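## Task

Find the cardboard boxes whose shelf spot carries lot label 451 and lot label 434 (each label is printed on the shelf edge under its spot, and several spots may share a label). Move one box of each of these lots onto the desk so that nothing of it overhangs the desk's edge. Every other cardboard box must stay on the shelf it started on. A lot with no box anywhere in the storeroom is simply skipped. The robot must not topple or finish leaning, or the task fails.

## Robot and tools

ROBOT. A simulated Hello Robot Stretch 3 with a single arm. Its two-wheeled base is 0.33 m long and 0.34 m wide with a rounded back, and it spins about the point midway between the drive wheels, 0.05 m behind the front edge. It cannot drive sideways. A lift rides up a mast, and the telescoping arm reaches out to the robot's RIGHT; to shift the gripper forward or back, drive the base. With arm retracted and wrist folded, a turn sweeps a circle of radius 0.28 m; an unfolded level wrist reaches past it. Loose objects may occasionally get nudged by outside forces.

FRAMES. Base frame: origin on the floor between the drive wheels, x forward, y left, z up, in metres. hand_pose is given in the base frame at the point where closed fingertips meet; with all wrist joints at 0 its x axis is up, y back toward the mast, z toward the rear. Odometry frame is the base frame as it stood at scene start; base_odometry only integrates wheel rotation (slip counts as travel), heading in rad from -3.142 to 3.142, left positive.

move. One action per call. Either "base" and/or "joints" (plus optional "speeds", "pace", "contact_limits"), or "servos": "reboot" alone, which re-powers wrist or head servos that shut off. "base" holds exactly one relative command, counted from the base's last reported position: translate_m, metres, -3 to 3, forward positive; or rotate_rad, radians, -6.4 to 6.4, left (counterclockwise) positive. "joints" is one object of absolute targets keyed by name: lift_m 0 to 1.1; arm_m 0 to 0.52 (extension); wrist_yaw_rad -1.345 to 4.42 (0 along the arm, positive toward the front); wrist_pitch_rad -1.57 to 0.451 (0 level, negative tips fingers down); wrist_roll_rad -2.911 to 2.918; gripper_m -0.089 to 0.179 (larger is wider; fingertip gap is roughly 0.007 m less when nearly closed, 0.025 m less fully open); head_pan_rad -3.953 to 1.73 (0 forward, positive left, -1.57 toward the arm); head_tilt_rad -1.53 to 0.419 (negative down). "pace" is "default" or "max" (default/max: translate 0.12/0.30 m/s, rotate 0.76/1.90 rad/s, lift 0.11/0.15 m/s, arm 0.14/0.40 m/s); "speeds" sets per-key top speeds up to max. The base is capped at 0.10 m/s and 0.63 rad/s unless lift_m < 0.30, arm_m < 0.03 and wrist_yaw_rad > 2.54. "contact_limits": arm_m, translate_m, rotate_rad take a motor_effort percent 1 to 100 (arm negative when retracting); lift_m takes {"down": n, "up": n}, 1 to 100, with about 12 the lowest safe value; give each only alongside its own motion. "cameras" picks head_camera, nav_camera, wrist_camera or all. "blocking" true (default) waits until everything rests; false returns within about 0.5 s, and later moves only override what they name. A move times out after 14 s. A move with no action just reports state and images, including the scene number.

wait: seconds 0 to 10, returns early once started moves have settled. stop: brakes all running motions; braked joints may keep pressing. zoom_image: camera plus region [x0, y0, x1, y1] in pixels of its newest image, at most 504 by 504. finished_scene: scene 1 or 2; final, and nothing may follow it in that reply.

RESULTS. joint_positions, joint_status and base_status (done, moving, off_target, stopped, contact_stop, time_out, torque_fault); a "move" line summarising the worst status; "earlier move" for non-blocking moves; on_its_own for what happened uncommanded (held, slack, off); motor_effort in percent with the peak in brackets (positive toward larger values; wheel effort positive pushes forward); lidar_m, 12 distances in 30 degree sectors starting straight ahead and going counterclockwise, seen only at 0.17 m height; wrist_depth_mm and head_depth_mm as 7x7 grids of depths, "-" for none; base_tilt in degrees (forward, right); turned_by_wheels and turned_by_imu (prefer the IMU when they disagree by over 0.15 rad); "pictures" listing image order. head_camera images arrive rotated: turn them a quarter clockwise; nav_camera a quarter counterclockwise. Calibration (K, distortion, T_world_to_cam in base frame) was supplied per camera and may be slightly off.

ERRORS. Unknown keys make a call invalid; out-of-range values are refused. A refused call, or an uncommanded stop, cancels the remaining move, wait and finished_scene calls of that reply. Time passes while you think; running moves continue.

CAUTIONS. Grip with gripper_m below the object's width, release at least 0.05 above it; readings don't confirm a hold. Before folding the wrist (yaw to 3.0) or unfolding it, put lift_m in 0.32 to 0.95, pitch at -0.4, roll near 0; after folding, lift may go to 0.25. With yaw below -0.4 keep pitch at -0.5 or lower. Wrist, head and base (without a limit) push blindly; long hard pushes switch servos off. Pushing on rigid things with the gripper above about 0.45 m, or driving while snagged, can tip the robot; back off if tilt appears. Use low lift "down" limits when lowering onto surfaces. Avoid drops, slams, hard hits, releasing moving parts and letting anything fall far.

Each tool is called after ">>>" by a JSON object that holds its "name" and its "arguments", one argument or row to a line.

## Session

>>> {"name": "move", "arguments": {
  "joints": {"head_pan_rad": -0.8, "head_tilt_rad": -0.2},
  "cameras": ["nav_camera", "head_camera"]
}}

>>> {"name": "move", "arguments": {
  "joints": {"head_pan_rad": -2.2, "head_tilt_rad": -0.2},
  "cameras": ["nav_camera", "head_camera"]
}}

>>> {"name": "move", "arguments": {
  "joints": {"head_pan_rad": -3.6, "head_tilt_rad": -0.2},
  "cameras": ["nav_camera", "head_camera"]
}}

>>> {"name": "move", "arguments": {
  "joints": {"head_pan_rad": 0.8, "head_tilt_rad": -0.2},
  "cameras": ["nav_camera", "head_camera"]
}}

Scene clock: 1.00 s.
move: done
base_odometry: x=+0.000 y=+0.000 heading=+0.000
turned_by_wheels: +0.000
turned_by_imu: +0.000
base_tilt: forward=-0.2 right=-1.2
lidar_m: 0.72 0.73 0.85 1.53 2.66 1.26 1.01 1.12 1.81 1.62 1.39 0.83
head_depth_mm: 1811 1835 1887 1901 1947 1989 1654 / 1913 1845 1974 2006 2070 2095 1696 / 2003 1621 1680 1719 1825 1904 1732 / 2022 1376 1418 1489 1546 1629 1613 / 1117 1141 1180 1224 1276 1324 1381 / 953 981 1005 1038 1071 1106 1142 / 840 860 882 902 927 954 982
base_status: not commanded
joint_positions: lift_m=+0.374 arm_m=+0.001 wrist_yaw_rad=+3.009 wrist_pitch_rad=-0.462 wrist_roll_rad=+0.000 gripper_m=+0.037 head_pan_rad=-0.820 head_tilt_rad=-0.199
joint_status: all done
measured_speeds: all 0
motor_effort: left_wheel=+0.0(0.7) right_wheel=+0.1(1.1) lift_m=+23.7(23.8) arm_m=-4.5(5.1) wrist_yaw_rad=+0.7(1.1) wrist_pitch_rad=+1.9(2.0) wrist_roll_rad=-0.1(0.3) gripper_m=+0.4(0.8) head_pan_rad=+0.8(5.2) head_tilt_rad=-3.2(8.6)
hand_pose: x=+0.0076 y=+0.0712 z=+0.3774 quat_wxyz=(+0.207, +0.697, +0.116, +0.676) (m; base frame)
wrist_depth_mm: - 139 - - - 861 - / - 150 - - - 977 - / - 167 903 - - 963 - / 845 768 203 818 812 784 762 / 701 673 212 664 654 672 667 / 595 594 126 573 129 581 578 / 527 543 287 354 499 512 510
pictures: head_camera (sideways), nav_camera (sideways)
camera_calibration:
head_camera: T_world_to_cam=[[-0.133423, 0.075179, -0.988204, 1.30261], [0.761268, 0.646217, -0.0536215, 0.0648284], [0.634562, -0.759442, -0.143452, 0.138368], [0, 0, 0, 1]] pos_world=[0.0366432, -0.0347395, 1.31057]
nav_camera: T_world_to_cam=[[0.129674, -0.114038, 0.984977, -1.23994], [-0.722512, -0.691193, 0.0150958, 0.0349261], [0.679088, -0.713615, -0.172024, 0.172953], [0, 0, 0, 1]] pos_world=[0.068572, 0.006163, 1.25053]

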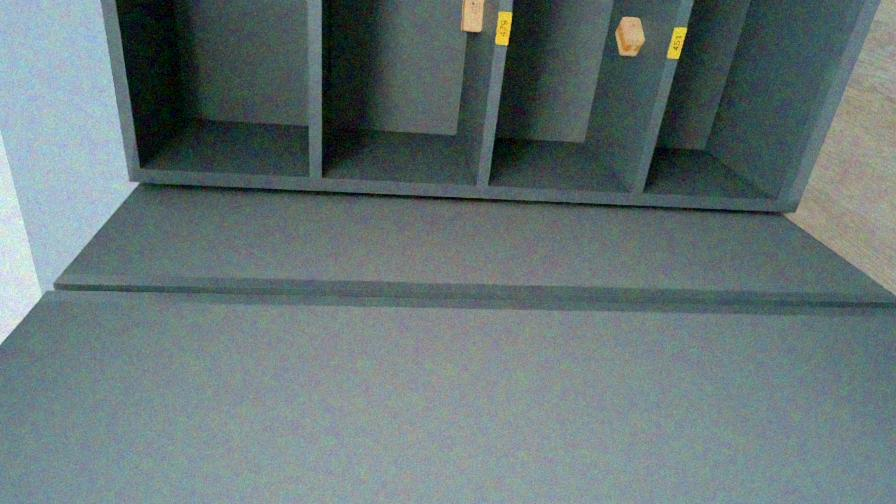

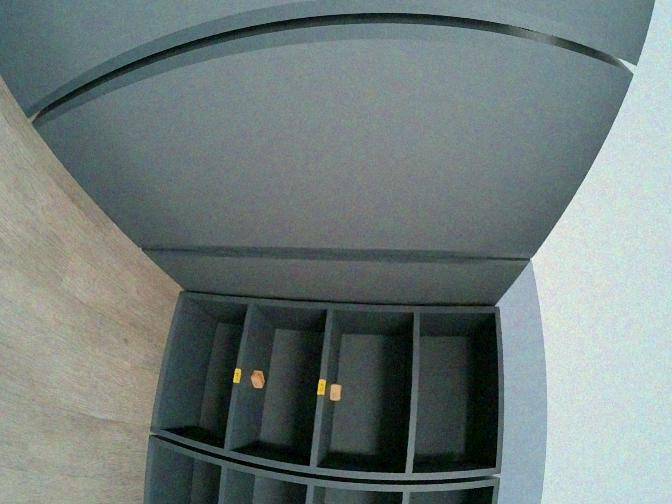

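Scene clock: 3.20 s.
move: done
base_odometry: x=+0.000 y=+0.000 heading=+0.000
turned_by_wheels: +0.000
turned_by_imu: +0.000
base_tilt: forward=-0.2 right=-1.1
lidar_m: 0.72 0.73 0.85 1.53 2.66 1.26 1.01 1.11 1.81 1.62 1.39 0.83
head_depth_mm: 1440 1455 1489 1521 1553 1572 1599 / 1562 1574 1604 1629 1673 1710 1685 / 1675 1704 1742 1787 1803 1850 1715 / 1811 1844 1902 1946 1992 2045 1723 / 2024 2040 2115 2167 2227 2204 1720 / 2180 2266 2355 2413 2467 2305 1707 / 2096 1791 1851 1922 1978 2001 1703
base_status: not commanded
joint_positions: lift_m=+0.374 arm_m=+0.001 wrist_yaw_rad=+3.009 wrist_pitch_rad=-0.462 wrist_roll_rad=+0.000 gripper_m=+0.037 head_pan_rad=-2.208 head_tilt_rad=-0.200
joint_status: all done
measured_speeds: translate_m=+0.000 rotate_rad=+0.000 lift_m=+0.000 arm_m=+0.000 wrist_yaw_rad=+0.000 wrist_pitch_rad=+0.000 wrist_roll_rad=+0.000 head_pan_rad=+0.024 head_tilt_rad=+0.000
motor_effort: left_wheel=+0.1(1.0) right_wheel=+0.9(1.2) lift_m=+23.8(23.9) arm_m=-8.7(8.7) wrist_yaw_rad=-0.3(2.1) wrist_pitch_rad=+2.0(2.1) wrist_roll_rad=+0.1(0.3) gripper_m=+0.3(0.8) head_pan_rad=+3.6(5.1) head_tilt_rad=-3.4(6.5)
hand_pose: x=+0.0076 y=+0.0712 z=+0.3774 quat_wxyz=(+0.207, +0.697, +0.116, +0.676) (m; base frame)
wrist_depth_mm: - 139 - - - 854 - / - 150 - - - 965 - / - 167 924 - - 942 - / 840 766 204 822 803 795 773 / 704 674 212 659 659 672 669 / 600 598 126 572 129 581 569 / 526 539 287 355 507 514 507
pictures: head_camera (sideways), nav_camera (sideways)
camera_calibration:
head_camera: T_world_to_cam=[[0.0501914, 0.145596, -0.98807, 1.30135], [0.77409, -0.6308, -0.0536292, 0.0647277], [-0.631083, -0.762163, -0.144365, 0.147306], [0, 0, 0, 1]] pos_world=[-0.0224595, -0.0363704, 1.31056]
nav_camera: T_world_to_cam=[[-0.0890438, -0.148997, 0.98482, -1.23833], [-0.811237, 0.584522, 0.0150852, 0.0355203], [-0.577897, -0.79758, -0.17292, 0.181769], [0, 0, 0, 1]] pos_world=[0.0235935, -0.0602944, 1.25043]

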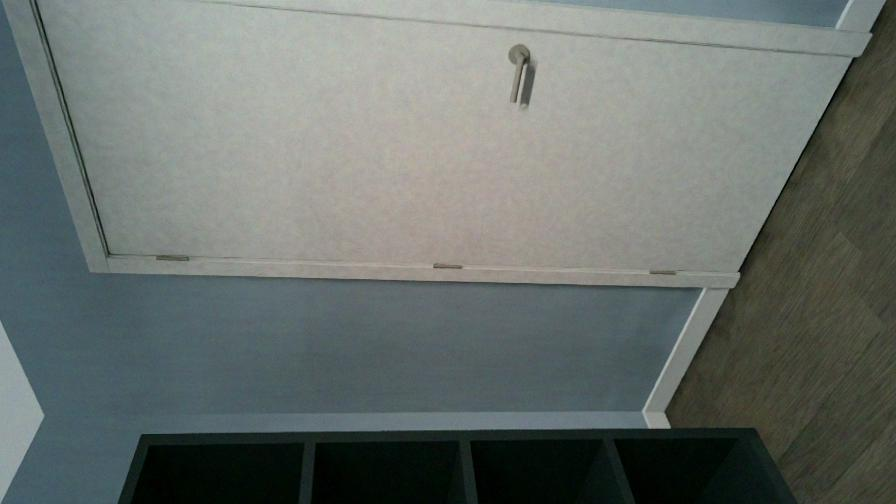

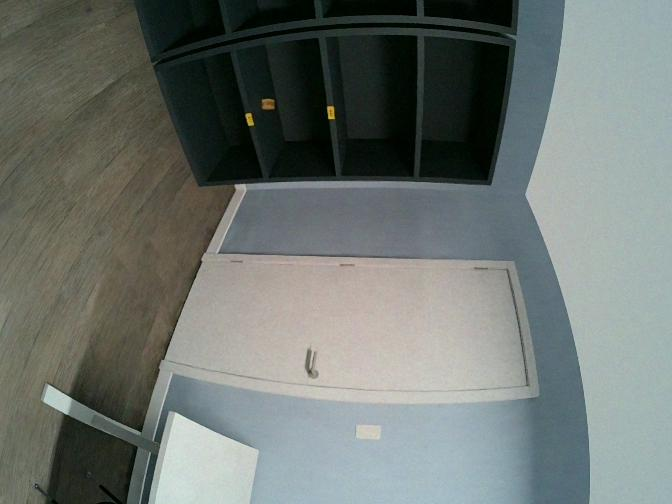

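Scene clock: 4.40 s.
move: done
base_odometry: x=+0.000 y=+0.000 heading=+0.000
turned_by_wheels: +0.000
turned_by_imu: +0.000
base_tilt: forward=-0.4 right=-1.1
lidar_m: 0.73 0.73 0.85 1.53 2.66 1.25 1.01 1.12 1.82 1.63 1.39 0.83
head_depth_mm: 2318 2655 2743 2805 2852 2392 1738 / 2283 2504 2575 2699 2730 2376 1736 / 2080 2174 2272 2353 1689 2126 1699 / 1916 1966 2042 2123 1672 1716 1712 / 1733 1786 1846 1894 1667 1172 1707 / 1597 1637 1687 1731 1652 1050 1531 / 1476 1507 1548 1593 1579 1045 1086
base_status: not commanded
joint_positions: lift_m=+0.374 arm_m=+0.001 wrist_yaw_rad=+3.009 wrist_pitch_rad=-0.462 wrist_roll_rad=+0.000 gripper_m=+0.037 head_pan_rad=-3.634 head_tilt_rad=-0.200
joint_status: all done
measured_speeds: all 0
motor_effort: left_wheel=-0.3(0.8) right_wheel=+0.3(1.1) lift_m=+23.3(24.1) arm_m=-10.3(10.9) wrist_yaw_rad=-0.1(1.2) wrist_pitch_rad=+2.0(2.0) wrist_roll_rad=+0.1(0.3) gripper_m=+1.0(1.0) head_pan_rad=+3.2(6.3) head_tilt_rad=-2.5(6.2)
hand_pose: x=+0.0076 y=+0.0712 z=+0.3774 quat_wxyz=(+0.207, +0.697, +0.116, +0.676) (m; base frame)
wrist_depth_mm: - 139 - - - 853 - / - 151 - - - 968 - / - 168 916 - - 928 - / 839 781 204 814 791 794 759 / 700 674 211 671 660 674 672 / 597 594 126 583 128 579 573 / 527 538 288 354 503 512 512
pictures: head_camera (sideways), nav_camera (sideways)
camera_calibration:
head_camera: T_world_to_cam=[[0.151588, -0.0287414, -0.988026, 1.30069], [-0.512069, -0.857269, -0.0536267, 0.0726167], [-0.845462, 0.514066, -0.14467, 0.149012], [0, 0, 0, 1]] pos_world=[-0.034, 0.0230335, 1.31056]
nav_camera: T_world_to_cam=[[-0.160578, 0.0666799, 0.984768, -1.23782], [0.460876, 0.887337, 0.0150687, 0.0277359], [-0.872816, 0.456276, -0.173218, 0.184029], [0, 0, 0, 1]] pos_world=[-0.0509267, -0.0260412, 1.25043]

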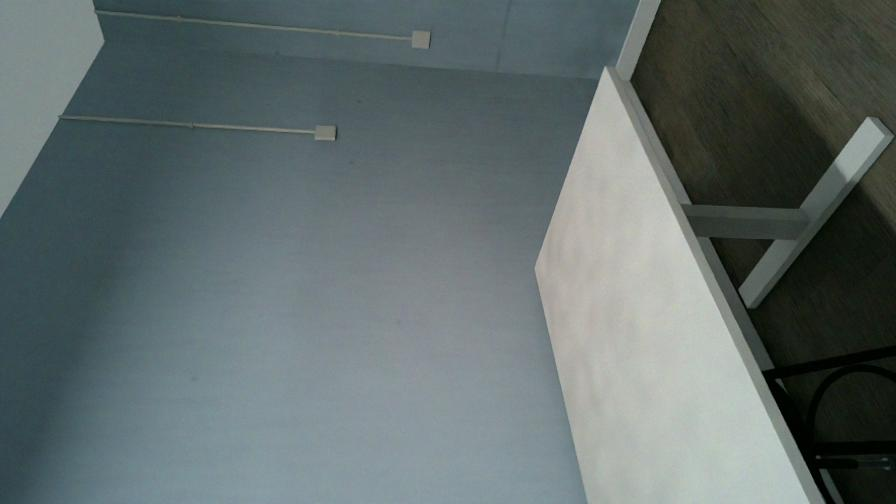

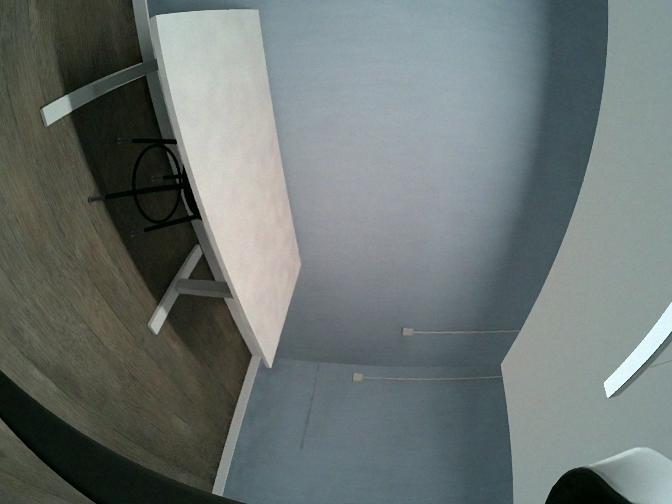

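Scene clock: 7.80 s.
move: done
base_odometry: x=+0.000 y=+0.000 heading=+0.000
turned_by_wheels: +0.000
turned_by_imu: +0.000
base_tilt: forward=-0.5 right=-1.2
lidar_m: 0.72 0.73 0.85 1.53 2.66 1.26 1.01 1.12 1.81 1.63 1.39 0.82
head_depth_mm: 624 635 650 665 677 695 709 / 660 677 690 705 721 742 759 / 702 720 735 751 772 792 816 / 748 770 788 807 833 853 880 / 802 823 847 871 897 920 950 / 863 887 914 945 970 1005 1039 / 934 965 1000 1031 1062 1102 1149
base_status: not commanded
joint_positions: lift_m=+0.374 arm_m=+0.001 wrist_yaw_rad=+3.009 wrist_pitch_rad=-0.462 wrist_roll_rad=+0.000 gripper_m=+0.037 head_pan_rad=+0.808 head_tilt_rad=-0.200
joint_status: all done
measured_speeds: translate_m=+0.000 rotate_rad=+0.000 lift_m=+0.000 arm_m=+0.000 wrist_yaw_rad=+0.000 wrist_pitch_rad=+0.000 wrist_roll_rad=+0.000 head_pan_rad=-0.024 head_tilt_rad=+0.000
motor_effort: left_wheel=-0.7(0.8) right_wheel=+0.1(1.1) lift_m=+23.8(24.3) arm_m=-12.9(13.4) wrist_yaw_rad=-0.5(1.6) wrist_pitch_rad=+2.0(2.1) wrist_roll_rad=-0.1(0.3) gripper_m=+0.4(1.1) head_pan_rad=-3.3(7.5) head_tilt_rad=-2.2(6.4)
hand_pose: x=+0.0076 y=+0.0712 z=+0.3774 quat_wxyz=(+0.207, +0.697, +0.116, +0.676) (m; base frame)
wrist_depth_mm: - 139 - - - 859 - / - 151 - - - 982 - / - 167 917 - - 955 - / 838 774 203 822 807 800 758 / 700 668 212 656 649 666 665 / 595 601 126 577 129 582 577 / 535 536 289 355 502 515 509
pictures: head_camera (sideways), nav_camera (sideways)
camera_calibration:
head_camera: T_world_to_cam=[[-0.0682239, -0.138374, -0.988027, 1.30203], [-0.689074, 0.722703, -0.0536338, 0.0736773], [0.721472, 0.677165, -0.144655, 0.139405], [0, 0, 0, 1]] pos_world=[0.039022, 0.03252, 1.31056]
nav_camera: T_world_to_cam=[[0.107196, 0.136901, 0.984767, -1.23947], [0.731746, -0.681411, 0.0150751, 0.026115], [0.673095, 0.718984, -0.173222, 0.174519], [0, 0, 0, 1]] pos_world=[-0.00371083, 0.0620036, 1.25043]

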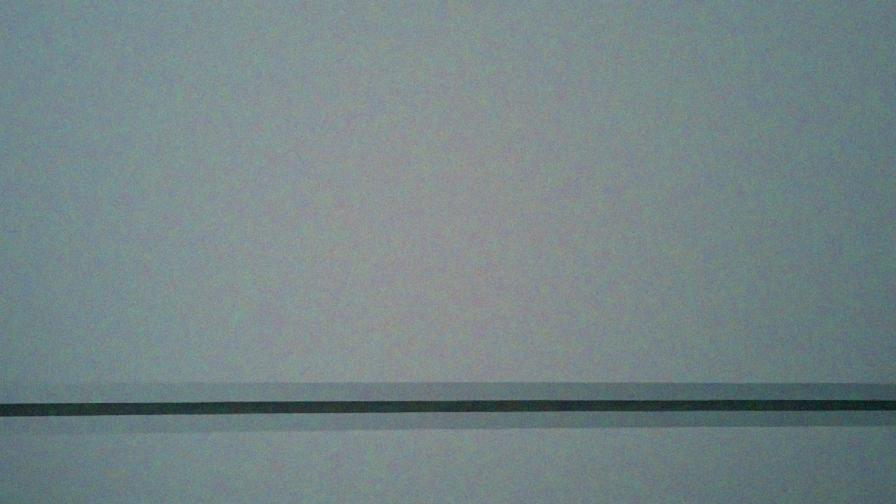

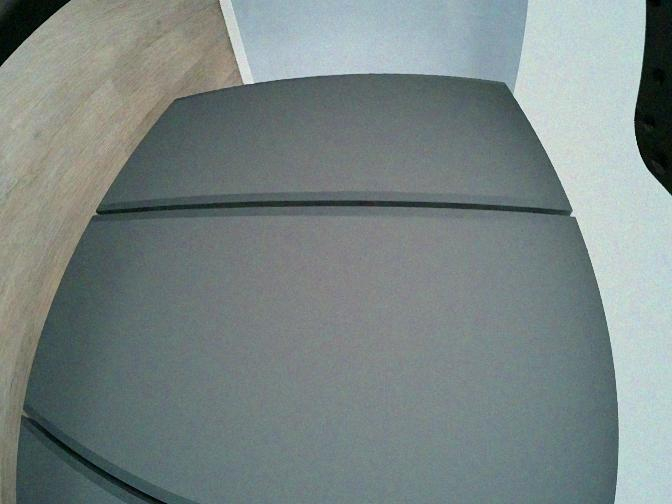

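>>> {"name": "move", "arguments": {
  "joints": {"head_pan_rad": -1.4, "head_tilt_rad": -0.2},
  "cameras": ["head_camera"]
}}

>>> {"name": "zoom_image", "arguments": {
  "camera": "head_camera",
  "region": [420, 0, 720, 504]
}}

Scene clock: 17.50 s.
move: done
base_odometry: x=+0.000 y=+0.000 heading=+0.000
turned_by_wheels: +0.000
turned_by_imu: +0.000
base_tilt: forward=-0.3 right=-1.2
lidar_m: 0.73 0.73 0.85 1.53 2.66 1.26 1.01 1.11 1.81 1.63 1.39 0.83
head_depth_mm: 1941 1985 2023 2089 2136 2145 1731 / 1906 1964 2002 2051 2133 2116 1745 / 1906 1710 1982 2039 2087 2103 1720 / 1873 1723 1883 1801 1763 1714 1718 / 1858 1890 1948 2006 2051 2088 1711 / 1830 1892 1933 1961 2050 2054 1691 / 1802 1859 1911 1952 1990 2039 1673
base_status: not commanded
joint_positions: lift_m=+0.374 arm_m=+0.001 wrist_yaw_rad=+3.009 wrist_pitch_rad=-0.462 wrist_roll_rad=+0.000 gripper_m=+0.037 head_pan_rad=-1.408 head_tilt_rad=-0.200
joint_status: all done
measured_speeds: translate_m=+0.000 rotate_rad=+0.000 lift_m=+0.000 arm_m=+0.000 wrist_yaw_rad=+0.000 wrist_pitch_rad=+0.000 wrist_roll_rad=+0.000 head_pan_rad=+0.024 head_tilt_rad=+0.000
motor_effort: left_wheel=-0.5(0.8) right_wheel=+0.2(1.2) lift_m=+24.3(24.8) arm_m=-12.9(13.7) wrist_yaw_rad=+0.3(1.5) wrist_pitch_rad=+1.9(2.0) wrist_roll_rad=-0.1(0.4) gripper_m=+0.1(1.0) head_pan_rad=+3.4(5.4) head_tilt_rad=-0.5(3.9)
hand_pose: x=+0.0076 y=+0.0712 z=+0.3774 quat_wxyz=(+0.207, +0.697, +0.116, +0.676) (m; base frame)
wrist_depth_mm: - 139 - - - 855 - / - 150 - - - 984 - / - 167 920 - - 937 - / 837 757 204 815 808 795 760 / 695 669 211 661 652 671 672 / 608 594 126 571 129 578 572 / 527 538 287 352 508 506 509
pictures: head_camera (sideways)
camera_calibration:
head_camera: T_world_to_cam=[[-0.0694709, 0.137754, -0.988027, 1.30205], [0.99185, 0.115574, -0.053626, 0.063364], [0.106803, -0.9837, -0.14466, 0.143147], [0, 0, 0, 1]] pos_world=[0.0123181, -0.0458713, 1.31056]

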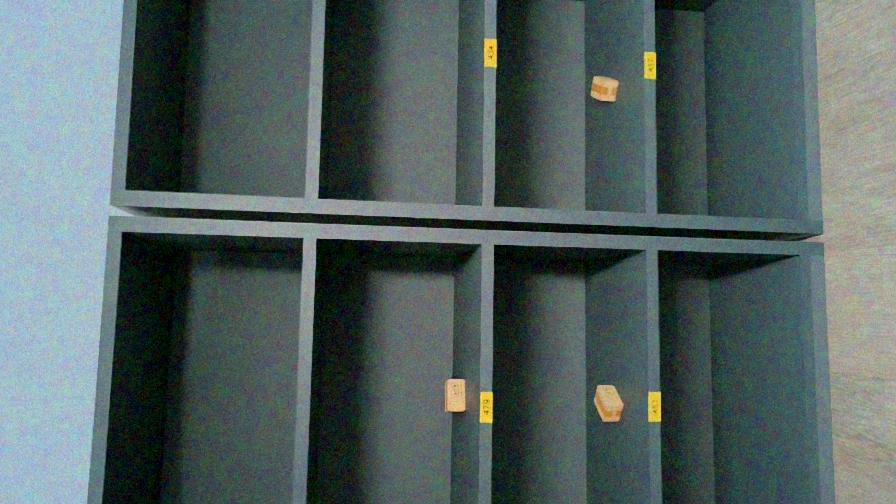

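Scaled by 1.000.

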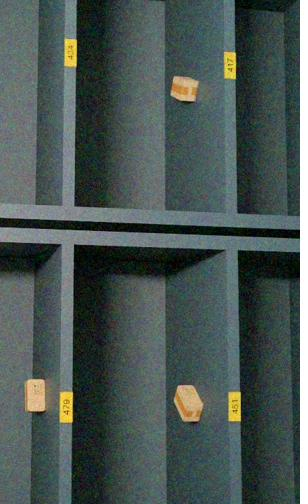

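>>> {"name": "zoom_image", "arguments": {
  "camera": "head_camera",
  "region": [470, 30, 510, 80]
}}

>>> {"name": "zoom_image", "arguments": {
  "camera": "head_camera",
  "region": [635, 380, 675, 430]
}}

>>> {"name": "zoom_image", "arguments": {
  "camera": "head_camera",
  "region": [630, 40, 670, 90]
}}

>>> {"name": "zoom_image", "arguments": {
  "camera": "head_camera",
  "region": [470, 380, 510, 430]
}}

Scaled by 10.080 from the camera's 896x504 image, which has a finer 1280x720 frame.

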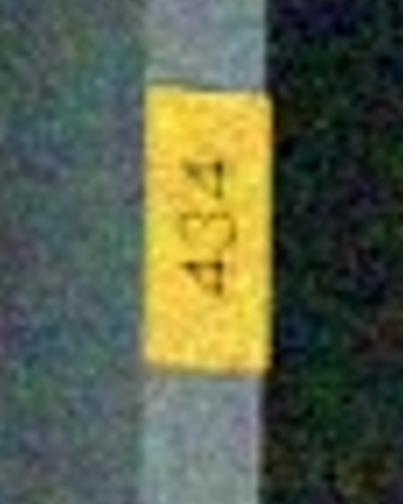

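Scaled by 10.080 from the camera's 896x504 image, which has a finer 1280x720 frame.

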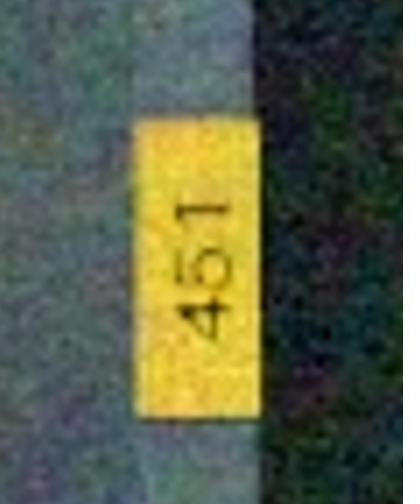

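Scaled by 10.080 from the camera's 896x504 image, which has a finer 1280x720 frame.

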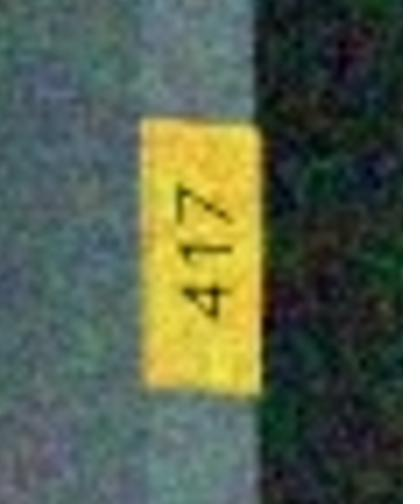

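Scaled by 10.080 from the camera's 896x504 image, which has a finer 1280x720 frame.

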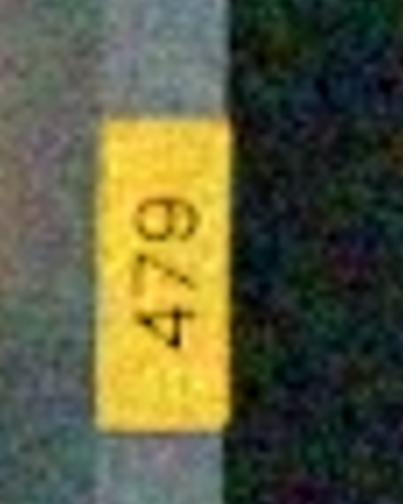

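>>> {"name": "move", "arguments": {
  "base": {"rotate_rad": -1.107},
  "joints": {"lift_m": 0.28, "head_pan_rad": -1.57, "head_tilt_rad": -0.4},
  "pace": "max"
}}

>>> {"name": "move", "arguments": {
  "base": {"translate_m": 0.99},
  "pace": "max"
}}

>>> {"name": "move", "arguments": {
  "base": {"rotate_rad": 1.368},
  "joints": {"lift_m": 0.5},
  "pace": "max"
}}

>>> {"name": "move", "arguments": {
  "joints": {"wrist_pitch_rad": -0.4, "wrist_yaw_rad": 0.0, "gripper_m": 0.179},
  "pace": "max"
}}

>>> {"name": "move", "arguments": {
  "joints": {"wrist_pitch_rad": -0.2},
  "cameras": ["head_camera", "wrist_camera"]
}}

Scene clock: 84.07 s.
move: done
base_odometry: x=+0.000 y=+0.000 heading=-1.107
turned_by_wheels: -1.107
turned_by_imu: -1.085
base_tilt: forward=-0.2 right=-1.3
lidar_m: 1.50 0.85 0.72 0.73 0.83 1.41 2.66 1.64 1.01 1.11 1.76 1.63
head_depth_mm: 1260 1328 1422 1508 1108 921 1405 / 1292 1372 1456 1524 1099 1595 1420 / 1323 1401 1489 1579 1088 1586 1367 / 1353 1438 1534 1648 1769 1703 1404 / 1356 1444 1552 1654 1810 1752 1397 / 1400 1493 1597 1725 1852 1733 1394 / 1440 1535 1653 1765 1925 1741 1377
base_status: done
joint_positions: lift_m=+0.280 arm_m=+0.001 wrist_yaw_rad=+3.009 wrist_pitch_rad=-0.463 wrist_roll_rad=+0.000 gripper_m=+0.037 head_pan_rad=-1.570 head_tilt_rad=-0.403
joint_status: all done
measured_speeds: all 0
motor_effort: left_wheel=+6.9(14.2) right_wheel=-7.4(14.1) lift_m=+30.4(31.6) arm_m=-12.2(13.5) wrist_yaw_rad=+0.7(1.7) wrist_pitch_rad=+2.1(2.2) wrist_roll_rad=-0.2(0.3) gripper_m=+0.7(0.9) head_pan_rad=-3.2(4.0) head_tilt_rad=+0.9(5.3)
hand_pose: x=+0.0076 y=+0.0711 z=+0.2828 quat_wxyz=(+0.208, +0.697, +0.117, +0.676) (m; base frame)
wrist_depth_mm: - 139 - - - - - / - 150 161 - - - - / 844 168 210 777 772 753 745 / 686 623 203 654 660 642 641 / 564 558 212 536 532 545 538 / 483 297 126 285 129 470 467 / 262 266 247 258 399 419 413
pictures: none

Scene clock: 88.73 s.
move: done
base_odometry: x=+0.443 y=-0.885 heading=-1.107
turned_by_wheels: +0.000
turned_by_imu: +0.001
base_tilt: forward=-0.4 right=-1.1
lidar_m: 0.87 0.57 0.49 0.49 0.56 0.95 3.59 1.64 1.78 1.50 0.78 0.80
head_depth_mm: 1446 1516 1609 1726 1856 1803 1430 / 1473 1566 1666 1776 1906 1798 1415 / 1507 1595 1693 1826 1984 1785 1418 / 1553 1639 1759 1882 2032 1777 1406 / 1598 1702 1820 1964 2081 1762 1398 / 1606 1695 1428 1547 1679 1699 1391 / 1246 1338 1427 1548 1471 1642 1344
base_status: done
joint_positions: lift_m=+0.280 arm_m=+0.001 wrist_yaw_rad=+3.009 wrist_pitch_rad=-0.463 wrist_roll_rad=+0.000 gripper_m=+0.037 head_pan_rad=-1.570 head_tilt_rad=-0.400
joint_status: not commanded
measured_speeds: all 0
motor_effort: left_wheel=+3.6(16.3) right_wheel=+3.3(10.8) lift_m=+26.4(31.2) arm_m=-10.4(13.2) wrist_yaw_rad=-0.5(2.1) wrist_pitch_rad=+2.1(2.3) wrist_roll_rad=-0.1(0.3) gripper_m=+0.3(1.0) head_pan_rad=-2.6(4.1) head_tilt_rad=+4.7(5.7)
hand_pose: x=+0.0076 y=+0.0711 z=+0.2827 quat_wxyz=(+0.208, +0.697, +0.117, +0.676) (m; base frame)
wrist_depth_mm: - 139 - - - - 448 / - 151 161 - - 511 - / - 166 176 - - 558 - / 679 628 202 638 623 596 - / 565 565 211 537 536 547 542 / 484 297 126 285 129 472 469 / 261 266 247 258 400 416 414
pictures: none

Scene clock: 91.53 s.
move: done
base_odometry: x=+0.443 y=-0.885 heading=+0.261
turned_by_wheels: +1.368
turned_by_imu: +1.345
base_tilt: forward=-0.3 right=-1.2
lidar_m: 0.49 0.51 0.71 2.13 1.81 1.64 1.78 1.50 0.78 1.11 0.67 0.50
head_depth_mm: 639 985 1054 960 1039 1037 904 / 652 986 1054 952 1223 1068 900 / 670 989 1057 938 1217 1056 921 / 687 990 1060 880 1232 1024 917 / 610 992 1060 913 1225 1047 915 / 620 996 1064 903 1230 1041 909 / 637 994 1056 890 1145 1035 903
base_status: done
joint_positions: lift_m=+0.500 arm_m=+0.001 wrist_yaw_rad=+3.009 wrist_pitch_rad=-0.463 wrist_roll_rad=+0.000 gripper_m=+0.037 head_pan_rad=-1.570 head_tilt_rad=-0.399
joint_status: all done
measured_speeds: all 0
motor_effort: left_wheel=-6.4(14.7) right_wheel=+8.1(13.0) lift_m=+23.7(33.1) arm_m=-13.1(13.1) wrist_yaw_rad=+1.1(1.7) wrist_pitch_rad=+2.2(2.3) wrist_roll_rad=+0.0(0.3) gripper_m=+0.1(1.0) head_pan_rad=-2.9(3.6) head_tilt_rad=+3.5(4.8)
hand_pose: x=+0.0076 y=+0.0710 z=+0.5026 quat_wxyz=(+0.208, +0.697, +0.117, +0.676) (m; base frame)
wrist_depth_mm: - 139 - - - - - / - 151 - - - - - / - 167 - - - - - / - 957 203 - - 956 - / 868 821 211 815 820 846 - / 754 750 126 722 129 726 - / 664 669 285 640 631 634 634
pictures: none

Scene clock: 93.50 s.
move: done
base_odometry: x=+0.443 y=-0.885 heading=+0.261
turned_by_wheels: +0.000
turned_by_imu: +0.000
base_tilt: forward=-0.3 right=-1.2
lidar_m: 0.49 0.51 0.71 2.13 1.80 1.64 1.78 1.50 0.78 1.11 0.68 0.50
head_depth_mm: 638 988 1052 959 1044 1036 903 / 655 989 1056 950 1227 1070 900 / 668 989 1060 936 1225 1055 923 / 688 992 1060 880 1227 1023 918 / 608 987 1060 910 1225 1047 908 / 618 994 1054 903 1226 1045 907 / 636 990 1056 887 1137 1036 901
base_status: not commanded
joint_positions: lift_m=+0.500 arm_m=+0.001 wrist_yaw_rad=+0.003 wrist_pitch_rad=-0.420 wrist_roll_rad=+0.000 gripper_m=+0.179 head_pan_rad=-1.570 head_tilt_rad=-0.399
joint_status: all done
measured_speeds: all 0
motor_effort: left_wheel=-6.6(6.8) right_wheel=+7.8(8.9) lift_m=+29.5(29.5) arm_m=-12.6(13.4) wrist_yaw_rad=-3.6(7.8) wrist_pitch_rad=+3.2(5.4) wrist_roll_rad=+0.0(0.4) gripper_m=+0.6(83.8) head_pan_rad=-2.3(3.3) head_tilt_rad=+2.1(4.1)
hand_pose: x=-0.0208 y=-0.3697 z=+0.5122 quat_wxyz=(+0.692, +0.149, -0.691, -0.147) (m; base frame)
wrist_depth_mm: - - - - - - - / - - - - - - - / - - - - - 867 - / - - - - - 895 - / - 143 - - - - - / - 139 - - - - - / - 662 668 665 656 648 105
pictures: none

Scene clock: 94.37 s.
move: done
base_odometry: x=+0.443 y=-0.885 heading=+0.261
turned_by_wheels: +0.000
turned_by_imu: +0.000
base_tilt: forward=-0.3 right=-1.3
lidar_m: 0.49 0.51 0.71 2.13 1.80 1.63 1.78 1.51 0.78 1.11 0.67 0.50
head_depth_mm: 639 985 1056 961 1041 1036 900 / 653 984 1055 952 1224 1066 901 / 670 991 1057 938 1221 1060 920 / 687 991 1055 879 1227 1024 915 / 608 987 1057 912 1231 1046 912 / 620 993 1061 898 1223 1042 906 / 637 996 1050 888 1142 1038 905
base_status: not commanded
joint_positions: lift_m=+0.500 arm_m=+0.001 wrist_yaw_rad=+0.003 wrist_pitch_rad=-0.222 wrist_roll_rad=+0.000 gripper_m=+0.179 head_pan_rad=-1.570 head_tilt_rad=-0.399
joint_status: all done
measured_speeds: all 0
motor_effort: left_wheel=-6.1(7.1) right_wheel=+7.8(8.9) lift_m=+31.2(31.3) arm_m=-12.1(12.8) wrist_yaw_rad=-3.8(4.1) wrist_pitch_rad=+3.7(5.8) wrist_roll_rad=-0.2(0.3) gripper_m=+0.8(1.0) head_pan_rad=-2.1(2.8) head_tilt_rad=+2.4(3.3)
hand_pose: x=-0.0207 y=-0.3902 z=+0.5587 quat_wxyz=(+0.703, +0.080, -0.702, -0.078) (m; base frame)
wrist_depth_mm: - - - - - - - / - - - 574 - - - / - - - - - - - / - - 967 - - - - / - 142 - - - 931 - / - 126 - - - - - / - - - - - - 105
pictures: head_camera (sideways), wrist_camera
camera_calibration:
head_camera: T_world_to_cam=[[-0.0464332, 0.339727, -0.939377, 1.23827], [0.997508, -0.0342399, -0.0616895, 0.0738191], [-0.0531218, -0.939901, -0.33729, 0.394934], [0, 0, 0, 1]] pos_world=[0.00484116, -0.0469465, 1.30096]
wrist_camera: T_world_to_cam=[[-0.998855, -0.0443809, -0.0178554, -0.021321], [-0.00200509, 0.41176, -0.91129, 0.702241], [0.047796, -0.910211, -0.411378, 0.0418737], [0, 0, 0, 1]] pos_world=[-0.02189, -0.251987, 0.65679]

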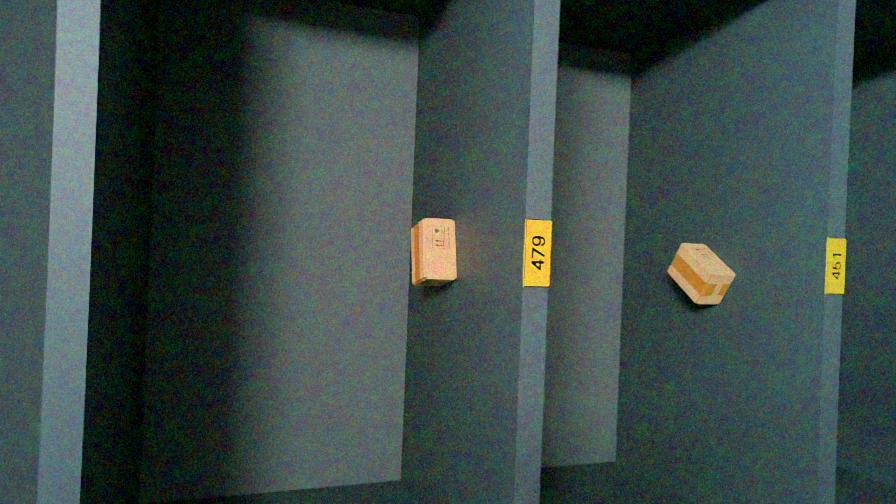

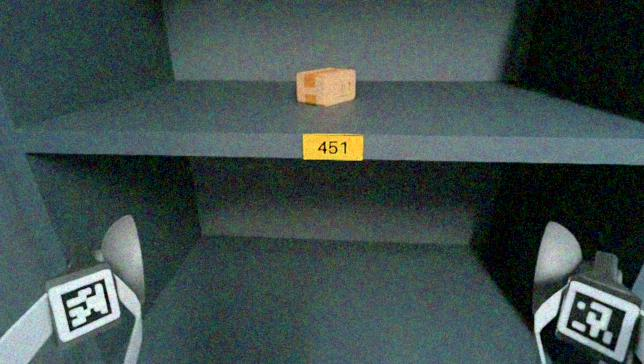

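>>> {"name": "move", "arguments": {
  "joints": {"arm_m": 0.22},
  "cameras": ["wrist_camera"]
}}

Scene clock: 102.77 s.
move: done
base_odometry: x=+0.443 y=-0.885 heading=+0.261
turned_by_wheels: +0.000
turned_by_imu: +0.000
base_tilt: forward=-0.3 right=-1.3
lidar_m: 0.49 0.51 0.71 2.13 1.80 1.63 1.78 1.50 0.78 1.11 0.67 0.50
head_depth_mm: 639 990 1057 963 1039 1034 903 / 655 990 1052 951 1225 1066 899 / 673 990 1059 937 1220 1061 891 / 688 992 1059 884 1232 1020 920 / 611 994 1063 909 1233 1052 888 / 620 991 1063 901 1231 1046 907 / 637 993 1051 892 1139 1034 903
base_status: not commanded
joint_positions: lift_m=+0.500 arm_m=+0.220 wrist_yaw_rad=+0.003 wrist_pitch_rad=-0.222 wrist_roll_rad=+0.000 gripper_m=+0.179 head_pan_rad=-1.570 head_tilt_rad=-0.399
joint_status: all done
measured_speeds: all 0
motor_effort: left_wheel=-6.9(6.9) right_wheel=+8.4(9.2) lift_m=+28.0(31.2) arm_m=+12.5(15.5) wrist_yaw_rad=-2.5(5.0) wrist_pitch_rad=+3.4(3.7) wrist_roll_rad=-0.2(0.3) gripper_m=+0.5(1.1) head_pan_rad=-1.9(2.5) head_tilt_rad=+0.5(1.4)
hand_pose: x=-0.0207 y=-0.6096 z=+0.5589 quat_wxyz=(+0.703, +0.080, -0.702, -0.077) (m; base frame)
wrist_depth_mm: - 612 - - - - 541 / - - - - - - 572 / - - - 378 - - - / 300 297 296 296 295 275 290 / 248 240 239 234 230 225 220 / - 139 - - - - - / - - - - - - 105
pictures: wrist_camera
camera_calibration:
wrist_camera: T_world_to_cam=[[-0.998865, -0.0442118, -0.0177357, -0.0311552], [-0.00200203, 0.410945, -0.911658, 0.792528], [0.0475944, -0.910587, -0.410567, -0.158494], [0, 0, 0, 1]] pos_world=[-0.0219897, -0.471386, 0.656889]

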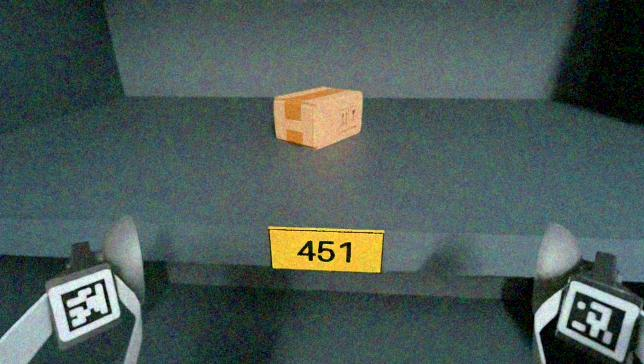

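>>> {"name": "move", "arguments": {
  "joints": {"arm_m": 0.0, "lift_m": 0.577, "wrist_pitch_rad": -0.5},
  "pace": "max"
}}

>>> {"name": "move", "arguments": {
  "base": {"rotate_rad": -0.679},
  "joints": {"wrist_yaw_rad": -0.6}
}}

>>> {"name": "move", "arguments": {
  "base": {"translate_m": 0.191}
}}

>>> {"name": "move", "arguments": {
  "base": {"rotate_rad": 0.679}
}}

>>> {"name": "move", "arguments": {
  "joints": {"arm_m": 0.18},
  "cameras": ["wrist_camera", "head_camera"]
}}

Scene clock: 185.97 s.
move: done
base_odometry: x=+0.443 y=-0.885 heading=+0.261
turned_by_wheels: +0.000
turned_by_imu: +0.000
base_tilt: forward=-0.4 right=-1.2
lidar_m: 0.49 0.51 0.71 2.14 1.80 1.63 1.78 1.50 0.78 1.11 0.67 0.50
head_depth_mm: 640 986 1056 963 1036 1034 904 / 656 986 1054 951 1224 1072 902 / 669 989 1054 936 1220 1063 921 / 688 994 1059 882 1232 1022 917 / 609 987 1058 914 1227 1044 911 / 619 995 1060 900 1221 1044 915 / 638 994 1053 889 1139 1037 906
base_status: not commanded
joint_positions: lift_m=+0.577 arm_m=+0.001 wrist_yaw_rad=+0.003 wrist_pitch_rad=-0.513 wrist_roll_rad=+0.000 gripper_m=+0.179 head_pan_rad=-1.570 head_tilt_rad=-0.399
joint_status: all done
measured_speeds: all 0
motor_effort: left_wheel=-6.6(7.0) right_wheel=+7.9(9.0) lift_m=+29.8(34.2) arm_m=-13.3(14.8) wrist_yaw_rad=-2.9(4.3) wrist_pitch_rad=+1.9(3.8) wrist_roll_rad=+0.0(0.3) gripper_m=+0.6(1.0) head_pan_rad=-0.8(1.8) head_tilt_rad=-2.0(2.4)
hand_pose: x=-0.0210 y=-0.3570 z=+0.5690 quat_wxyz=(+0.685, +0.180, -0.683, -0.179) (m; base frame)
wrist_depth_mm: - - - - - - - / - - - - - - - / - - - - - 954 - / - - - - - 945 - / - 143 - - - - 573 / - 140 780 755 - - - / - 694 706 712 700 673 105
pictures: none

Scene clock: 188.17 s.
move: done
base_odometry: x=+0.443 y=-0.885 heading=-0.418
turned_by_wheels: -0.679
turned_by_imu: -0.668
base_tilt: forward=-0.4 right=-1.2
lidar_m: 0.53 0.49 0.49 0.62 1.31 2.54 1.63 1.78 1.50 0.78 1.11 0.79
head_depth_mm: 1359 1379 1457 1493 1544 1640 1434 / 1362 1455 1566 1631 1453 1641 1417 / 1246 1338 1454 1128 1426 1510 1334 / 694 738 795 889 1299 1060 1287 / 646 701 750 794 881 960 1047 / 708 818 889 877 1052 1043 1210 / 648 983 1042 886 1199 1040 873
base_status: done
joint_positions: lift_m=+0.577 arm_m=+0.001 wrist_yaw_rad=-0.597 wrist_pitch_rad=-0.513 wrist_roll_rad=+0.000 gripper_m=+0.179 head_pan_rad=-1.570 head_tilt_rad=-0.399
joint_status: all done
measured_speeds: all 0
motor_effort: left_wheel=+8.0(11.4) right_wheel=-9.8(13.5) lift_m=+27.4(30.1) arm_m=-12.7(13.5) wrist_yaw_rad=-2.3(6.3) wrist_pitch_rad=+1.9(2.0) wrist_roll_rad=-0.1(0.3) gripper_m=+0.4(1.0) head_pan_rad=-0.5(1.7) head_tilt_rad=-3.4(3.6)
hand_pose: x=-0.1404 y=-0.3203 z=+0.5690 quat_wxyz=(+0.601, -0.030, -0.706, -0.373) (m; base frame)
wrist_depth_mm: - - - - - - - / - - - - - - - / - - - - - - - / - - - - - - - / - 145 905 918 903 920 875 / - 141 789 790 793 793 784 / - 693 707 708 701 684 105
pictures: none

Scene clock: 191.20 s.
move: done
base_odometry: x=+0.618 y=-0.963 heading=-0.418
turned_by_wheels: +0.000
turned_by_imu: +0.000
base_tilt: forward=-0.3 right=-1.2
lidar_m: 0.36 0.34 0.34 0.43 0.90 2.73 1.82 1.93 1.60 0.79 1.00 0.55
head_depth_mm: 1344 1457 1577 1280 1463 1587 1385 / 662 718 798 944 1378 1203 1338 / 667 722 758 797 878 953 1050 / 695 821 867 861 972 1010 1087 / 606 947 1017 909 1122 1043 883 / 540 958 1023 896 685 1038 829 / 488 897 953 886 633 1035 824
base_status: done
joint_positions: lift_m=+0.577 arm_m=+0.001 wrist_yaw_rad=-0.597 wrist_pitch_rad=-0.513 wrist_roll_rad=+0.000 gripper_m=+0.179 head_pan_rad=-1.570 head_tilt_rad=-0.400
joint_status: not commanded
measured_speeds: all 0
motor_effort: left_wheel=+5.4(11.1) right_wheel=+5.8(10.5) lift_m=+24.6(28.3) arm_m=-11.8(13.3) wrist_yaw_rad=-3.7(4.1) wrist_pitch_rad=+1.8(2.0) wrist_roll_rad=-0.1(0.3) gripper_m=+0.8(1.2) head_pan_rad=-0.6(1.1) head_tilt_rad=-4.3(5.2)
hand_pose: x=-0.1404 y=-0.3203 z=+0.5690 quat_wxyz=(+0.601, -0.030, -0.706, -0.373) (m; base frame)
wrist_depth_mm: - - - - - - - / - 507 - - - - - / - - - - - - - / 838 - 733 - - - - / - 146 861 906 909 929 891 / - 139 779 788 797 781 776 / - 661 701 703 703 680 105
pictures: none

Scene clock: 193.40 s.
move: done
base_odometry: x=+0.618 y=-0.963 heading=+0.261
turned_by_wheels: +0.679
turned_by_imu: +0.668
base_tilt: forward=-0.4 right=-1.2
lidar_m: 0.34 0.35 0.49 1.46 1.99 1.83 1.93 0.79 0.82 0.95 0.47 0.35
head_depth_mm: 488 879 939 958 637 1070 853 / 444 881 942 876 630 1065 845 / 451 884 945 930 661 1061 836 / 459 883 946 922 653 1050 836 / 469 883 950 909 648 1045 831 / 479 884 942 897 641 1007 828 / 490 724 738 744 637 794 778
base_status: done
joint_positions: lift_m=+0.577 arm_m=+0.001 wrist_yaw_rad=-0.597 wrist_pitch_rad=-0.513 wrist_roll_rad=+0.000 gripper_m=+0.179 head_pan_rad=-1.570 head_tilt_rad=-0.400
joint_status: not commanded
measured_speeds: all 0
motor_effort: left_wheel=-8.6(13.2) right_wheel=+8.2(11.7) lift_m=+23.4(25.1) arm_m=-13.2(13.4) wrist_yaw_rad=-1.8(4.3) wrist_pitch_rad=+2.0(2.0) wrist_roll_rad=+0.1(0.3) gripper_m=+0.6(0.9) head_pan_rad=+0.2(0.7) head_tilt_rad=-3.2(4.5)
hand_pose: x=-0.1405 y=-0.3203 z=+0.5690 quat_wxyz=(+0.601, -0.030, -0.706, -0.373) (m; base frame)
wrist_depth_mm: - 426 - - - 513 - / - - - - - - - / 304 324 - - - - - / 297 - - - - 754 - / - 142 - - 803 858 890 / - 126 - - 760 778 777 / - - - 678 702 684 105
pictures: none

Scene clock: 195.97 s.
move: done
base_odometry: x=+0.618 y=-0.963 heading=+0.261
turned_by_wheels: +0.000
turned_by_imu: +0.000
base_tilt: forward=-0.4 right=-1.2
lidar_m: 0.34 0.35 0.49 1.46 1.99 1.82 1.93 0.79 0.82 0.95 0.47 0.35
head_depth_mm: 487 879 940 957 635 1071 844 / 444 882 942 877 629 1069 842 / 452 884 941 926 661 1060 838 / 459 882 942 919 654 1053 833 / 469 885 946 906 648 1048 829 / 479 884 939 894 642 1006 826 / 490 719 733 744 635 793 777
base_status: not commanded
joint_positions: lift_m=+0.577 arm_m=+0.180 wrist_yaw_rad=-0.597 wrist_pitch_rad=-0.513 wrist_roll_rad=+0.000 gripper_m=+0.179 head_pan_rad=-1.570 head_tilt_rad=-0.400
joint_status: all done
measured_speeds: all 0
motor_effort: left_wheel=-9.3(9.3) right_wheel=+9.0(9.2) lift_m=+24.4(24.9) arm_m=+13.1(15.5) wrist_yaw_rad=-2.7(4.3) wrist_pitch_rad=+1.9(2.0) wrist_roll_rad=-0.1(0.4) gripper_m=+0.3(1.1) head_pan_rad=+0.3(1.2) head_tilt_rad=-4.5(4.5)
hand_pose: x=-0.1405 y=-0.4997 z=+0.5690 quat_wxyz=(+0.601, -0.030, -0.706, -0.373) (m; base frame)
wrist_depth_mm: - - 354 - - - - / - 299 314 - - - - / 316 316 309 305 305 316 425 / 261 259 256 255 271 - 516 / 223 221 219 233 785 - 840 / 123 184 212 - - 703 777 / 177 193 - - - 671 105
pictures: head_camera (sideways), wrist_camera
camera_calibration:
head_camera: T_world_to_cam=[[-0.0465361, 0.340323, -0.939156, 1.23791], [0.997503, -0.0341631, -0.061807, 0.0739697], [-0.0531188, -0.939688, -0.337884, 0.395684], [0, 0, 0, 1]] pos_world=[0.00484085, -0.046944, 1.30086]
wrist_camera: T_world_to_cam=[[-0.845174, 0.533715, -0.0287913, 0.170982], [0.368096, 0.542158, -0.755361, 0.78499], [-0.387538, -0.64901, -0.654676, 0.159866], [0, 0, 0, 1]] pos_world=[-0.0824883, -0.413089, 0.702534]

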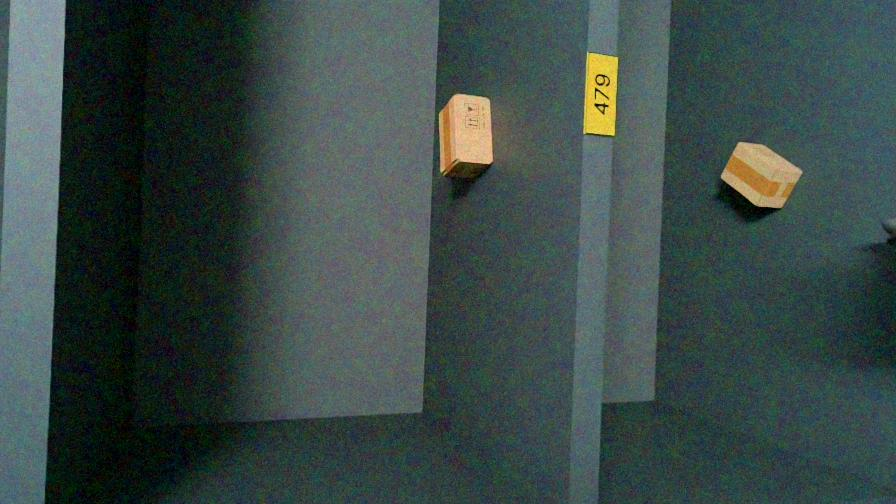

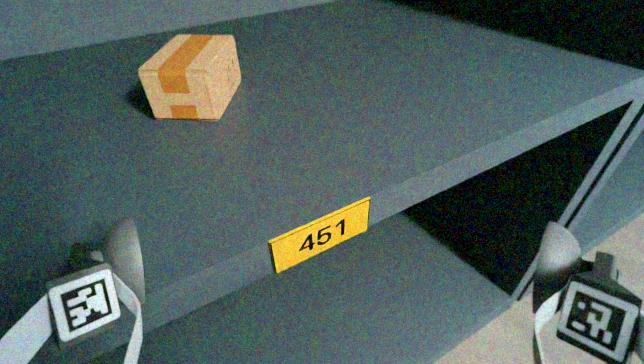

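>>> {"name": "move", "arguments": {
  "base": {"translate_m": 0.033},
  "joints": {"wrist_yaw_rad": -0.62}
}}

>>> {"name": "move", "arguments": {
  "joints": {"arm_m": 0.447},
  "speeds": {"arm_m": 0.1},
  "contact_limits": {"arm_m": 35},
  "cameras": ["wrist_camera"]
}}

>>> {"name": "move", "arguments": {
  "base": {"translate_m": -0.04},
  "cameras": ["wrist_camera"]
}}

Scene clock: 224.90 s.
move: done
base_odometry: x=+0.650 y=-0.954 heading=+0.261
turned_by_wheels: +0.000
turned_by_imu: +0.000
base_tilt: forward=-0.3 right=-1.3
lidar_m: 0.30 0.32 0.44 1.32 2.01 1.85 1.96 0.81 0.87 0.84 0.42 0.32
head_depth_mm: 490 884 941 960 638 1073 849 / 443 886 943 795 630 1065 839 / 450 883 947 932 661 1059 842 / 459 883 947 922 655 1052 837 / 467 888 948 906 647 1046 827 / 477 871 931 833 642 970 825 / 489 632 645 661 605 695 724
base_status: done
joint_positions: lift_m=+0.577 arm_m=+0.180 wrist_yaw_rad=-0.617 wrist_pitch_rad=-0.513 wrist_roll_rad=+0.000 gripper_m=+0.179 head_pan_rad=-1.570 head_tilt_rad=-0.400
joint_status: all done
measured_speeds: all 0
motor_effort: left_wheel=+5.1(8.3) right_wheel=+6.2(12.3) lift_m=+26.3(26.5) arm_m=+13.3(13.9) wrist_yaw_rad=-3.6(6.1) wrist_pitch_rad=+2.0(2.0) wrist_roll_rad=-0.1(0.3) gripper_m=+0.7(0.9) head_pan_rad=+1.1(1.5) head_tilt_rad=-3.5(4.3)
hand_pose: x=-0.1439 y=-0.4974 z=+0.5690 quat_wxyz=(+0.597, -0.036, -0.706, -0.379) (m; base frame)
wrist_depth_mm: - - 350 - - - - / - - 316 - - - - / 316 303 312 297 304 317 487 / 262 261 258 255 271 - 549 / 222 220 220 233 - - 856 / 123 187 215 - - - 761 / 179 191 - - - 673 105
pictures: none

Scene clock: 228.57 s.
move: done
base_odometry: x=+0.650 y=-0.954 heading=+0.261
turned_by_wheels: +0.000
turned_by_imu: +0.000
base_tilt: forward=-0.3 right=-1.2
lidar_m: 0.30 0.32 0.44 1.32 2.01 1.85 1.96 0.81 0.87 0.84 0.42 0.32
head_depth_mm: 488 881 943 956 637 1070 845 / 444 882 944 796 631 1066 841 / 452 883 943 928 659 981 615 / 460 885 945 924 654 1048 766 / 469 884 947 909 649 1045 832 / 478 874 929 831 642 969 824 / 490 633 645 662 605 697 721
base_status: not commanded
joint_positions: lift_m=+0.577 arm_m=+0.447 wrist_yaw_rad=-0.617 wrist_pitch_rad=-0.513 wrist_roll_rad=+0.000 gripper_m=+0.179 head_pan_rad=-1.570 head_tilt_rad=-0.400
joint_status: all done
measured_speeds: all 0
motor_effort: left_wheel=+5.4(5.9) right_wheel=+6.0(6.8) lift_m=+27.1(27.6) arm_m=+13.5(15.2) wrist_yaw_rad=-4.5(4.5) wrist_pitch_rad=+1.9(2.0) wrist_roll_rad=+0.1(0.3) gripper_m=+0.5(1.2) head_pan_rad=+1.7(2.0) head_tilt_rad=-3.1(4.1)
contact_limits: arm_m 35 (drawing in: default 31, maximum 55; extending or still: default 40, maximum 69)
hand_pose: x=-0.1439 y=-0.7643 z=+0.5690 quat_wxyz=(+0.597, -0.037, -0.706, -0.379) (m; base frame)
wrist_depth_mm: 254 280 316 - - 506 - / 271 300 329 - - - - / 290 306 307 305 303 300 298 / 259 258 256 239 176 250 247 / 222 219 217 210 151 208 212 / 123 144 190 184 135 139 186 / 162 166 168 163 155 162 105
pictures: wrist_camera
camera_calibration:
wrist_camera: T_world_to_cam=[[-0.834509, 0.550243, -0.0287825, 0.323476], [0.378685, 0.534809, -0.755365, 0.925579], [-0.400241, -0.641258, -0.654671, -0.00905262], [0, 0, 0, 1]] pos_world=[-0.0841823, -0.678803, 0.702534]

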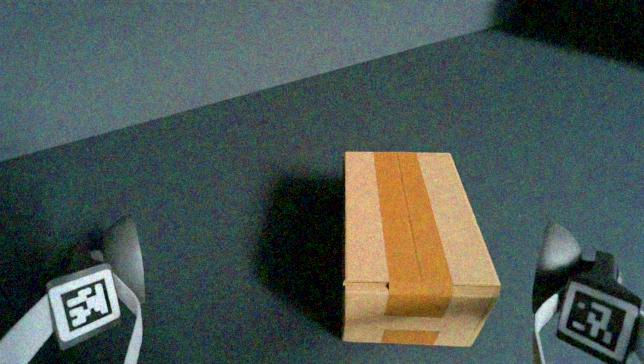

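Scene clock: 230.03 s.
move: done
base_odometry: x=+0.611 y=-0.964 heading=+0.261
turned_by_wheels: +0.000
turned_by_imu: +0.000
base_tilt: forward=-0.3 right=-1.2
lidar_m: 0.34 0.36 0.50 1.49 1.98 1.82 1.92 0.78 0.81 0.97 0.48 0.36
head_depth_mm: 440 881 937 958 636 1070 845 / 445 881 941 875 630 1068 841 / 452 883 941 861 660 935 612 / 460 881 946 916 655 1053 765 / 470 885 943 905 647 1049 831 / 479 887 943 896 642 1027 826 / 490 740 756 763 635 813 781
base_status: done
joint_positions: lift_m=+0.577 arm_m=+0.447 wrist_yaw_rad=-0.617 wrist_pitch_rad=-0.513 wrist_roll_rad=+0.000 gripper_m=+0.179 head_pan_rad=-1.570 head_tilt_rad=-0.400
joint_status: not commanded
measured_speeds: all 0
motor_effort: left_wheel=-8.5(10.9) right_wheel=-2.6(10.1) lift_m=+28.2(28.4) arm_m=+13.1(13.8) wrist_yaw_rad=-3.0(4.8) wrist_pitch_rad=+2.0(2.0) wrist_roll_rad=-0.2(0.3) gripper_m=+0.7(1.0) head_pan_rad=+2.0(2.1) head_tilt_rad=-3.0(3.8)
contact_limits: arm_m 35 (drawing in: default 31, maximum 55; extending or still: default 40, maximum 69)
hand_pose: x=-0.1439 y=-0.7643 z=+0.5690 quat_wxyz=(+0.597, -0.037, -0.706, -0.379) (m; base frame)
wrist_depth_mm: 254 277 312 - - 486 - / 270 299 328 - - - - / 288 305 308 305 303 301 297 / 258 257 256 178 252 251 247 / 221 212 218 155 208 213 217 / 123 144 189 135 178 186 185 / 163 165 164 118 122 166 105
pictures: wrist_camera
camera_calibration:
wrist_camera: T_world_to_cam=[[-0.834509, 0.550243, -0.0287825, 0.323476], [0.378685, 0.534809, -0.755365, 0.925579], [-0.400241, -0.641258, -0.654671, -0.00905262], [0, 0, 0, 1]] pos_world=[-0.0841823, -0.678803, 0.702534]

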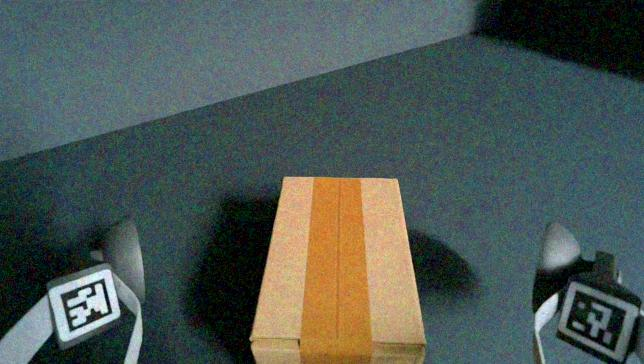

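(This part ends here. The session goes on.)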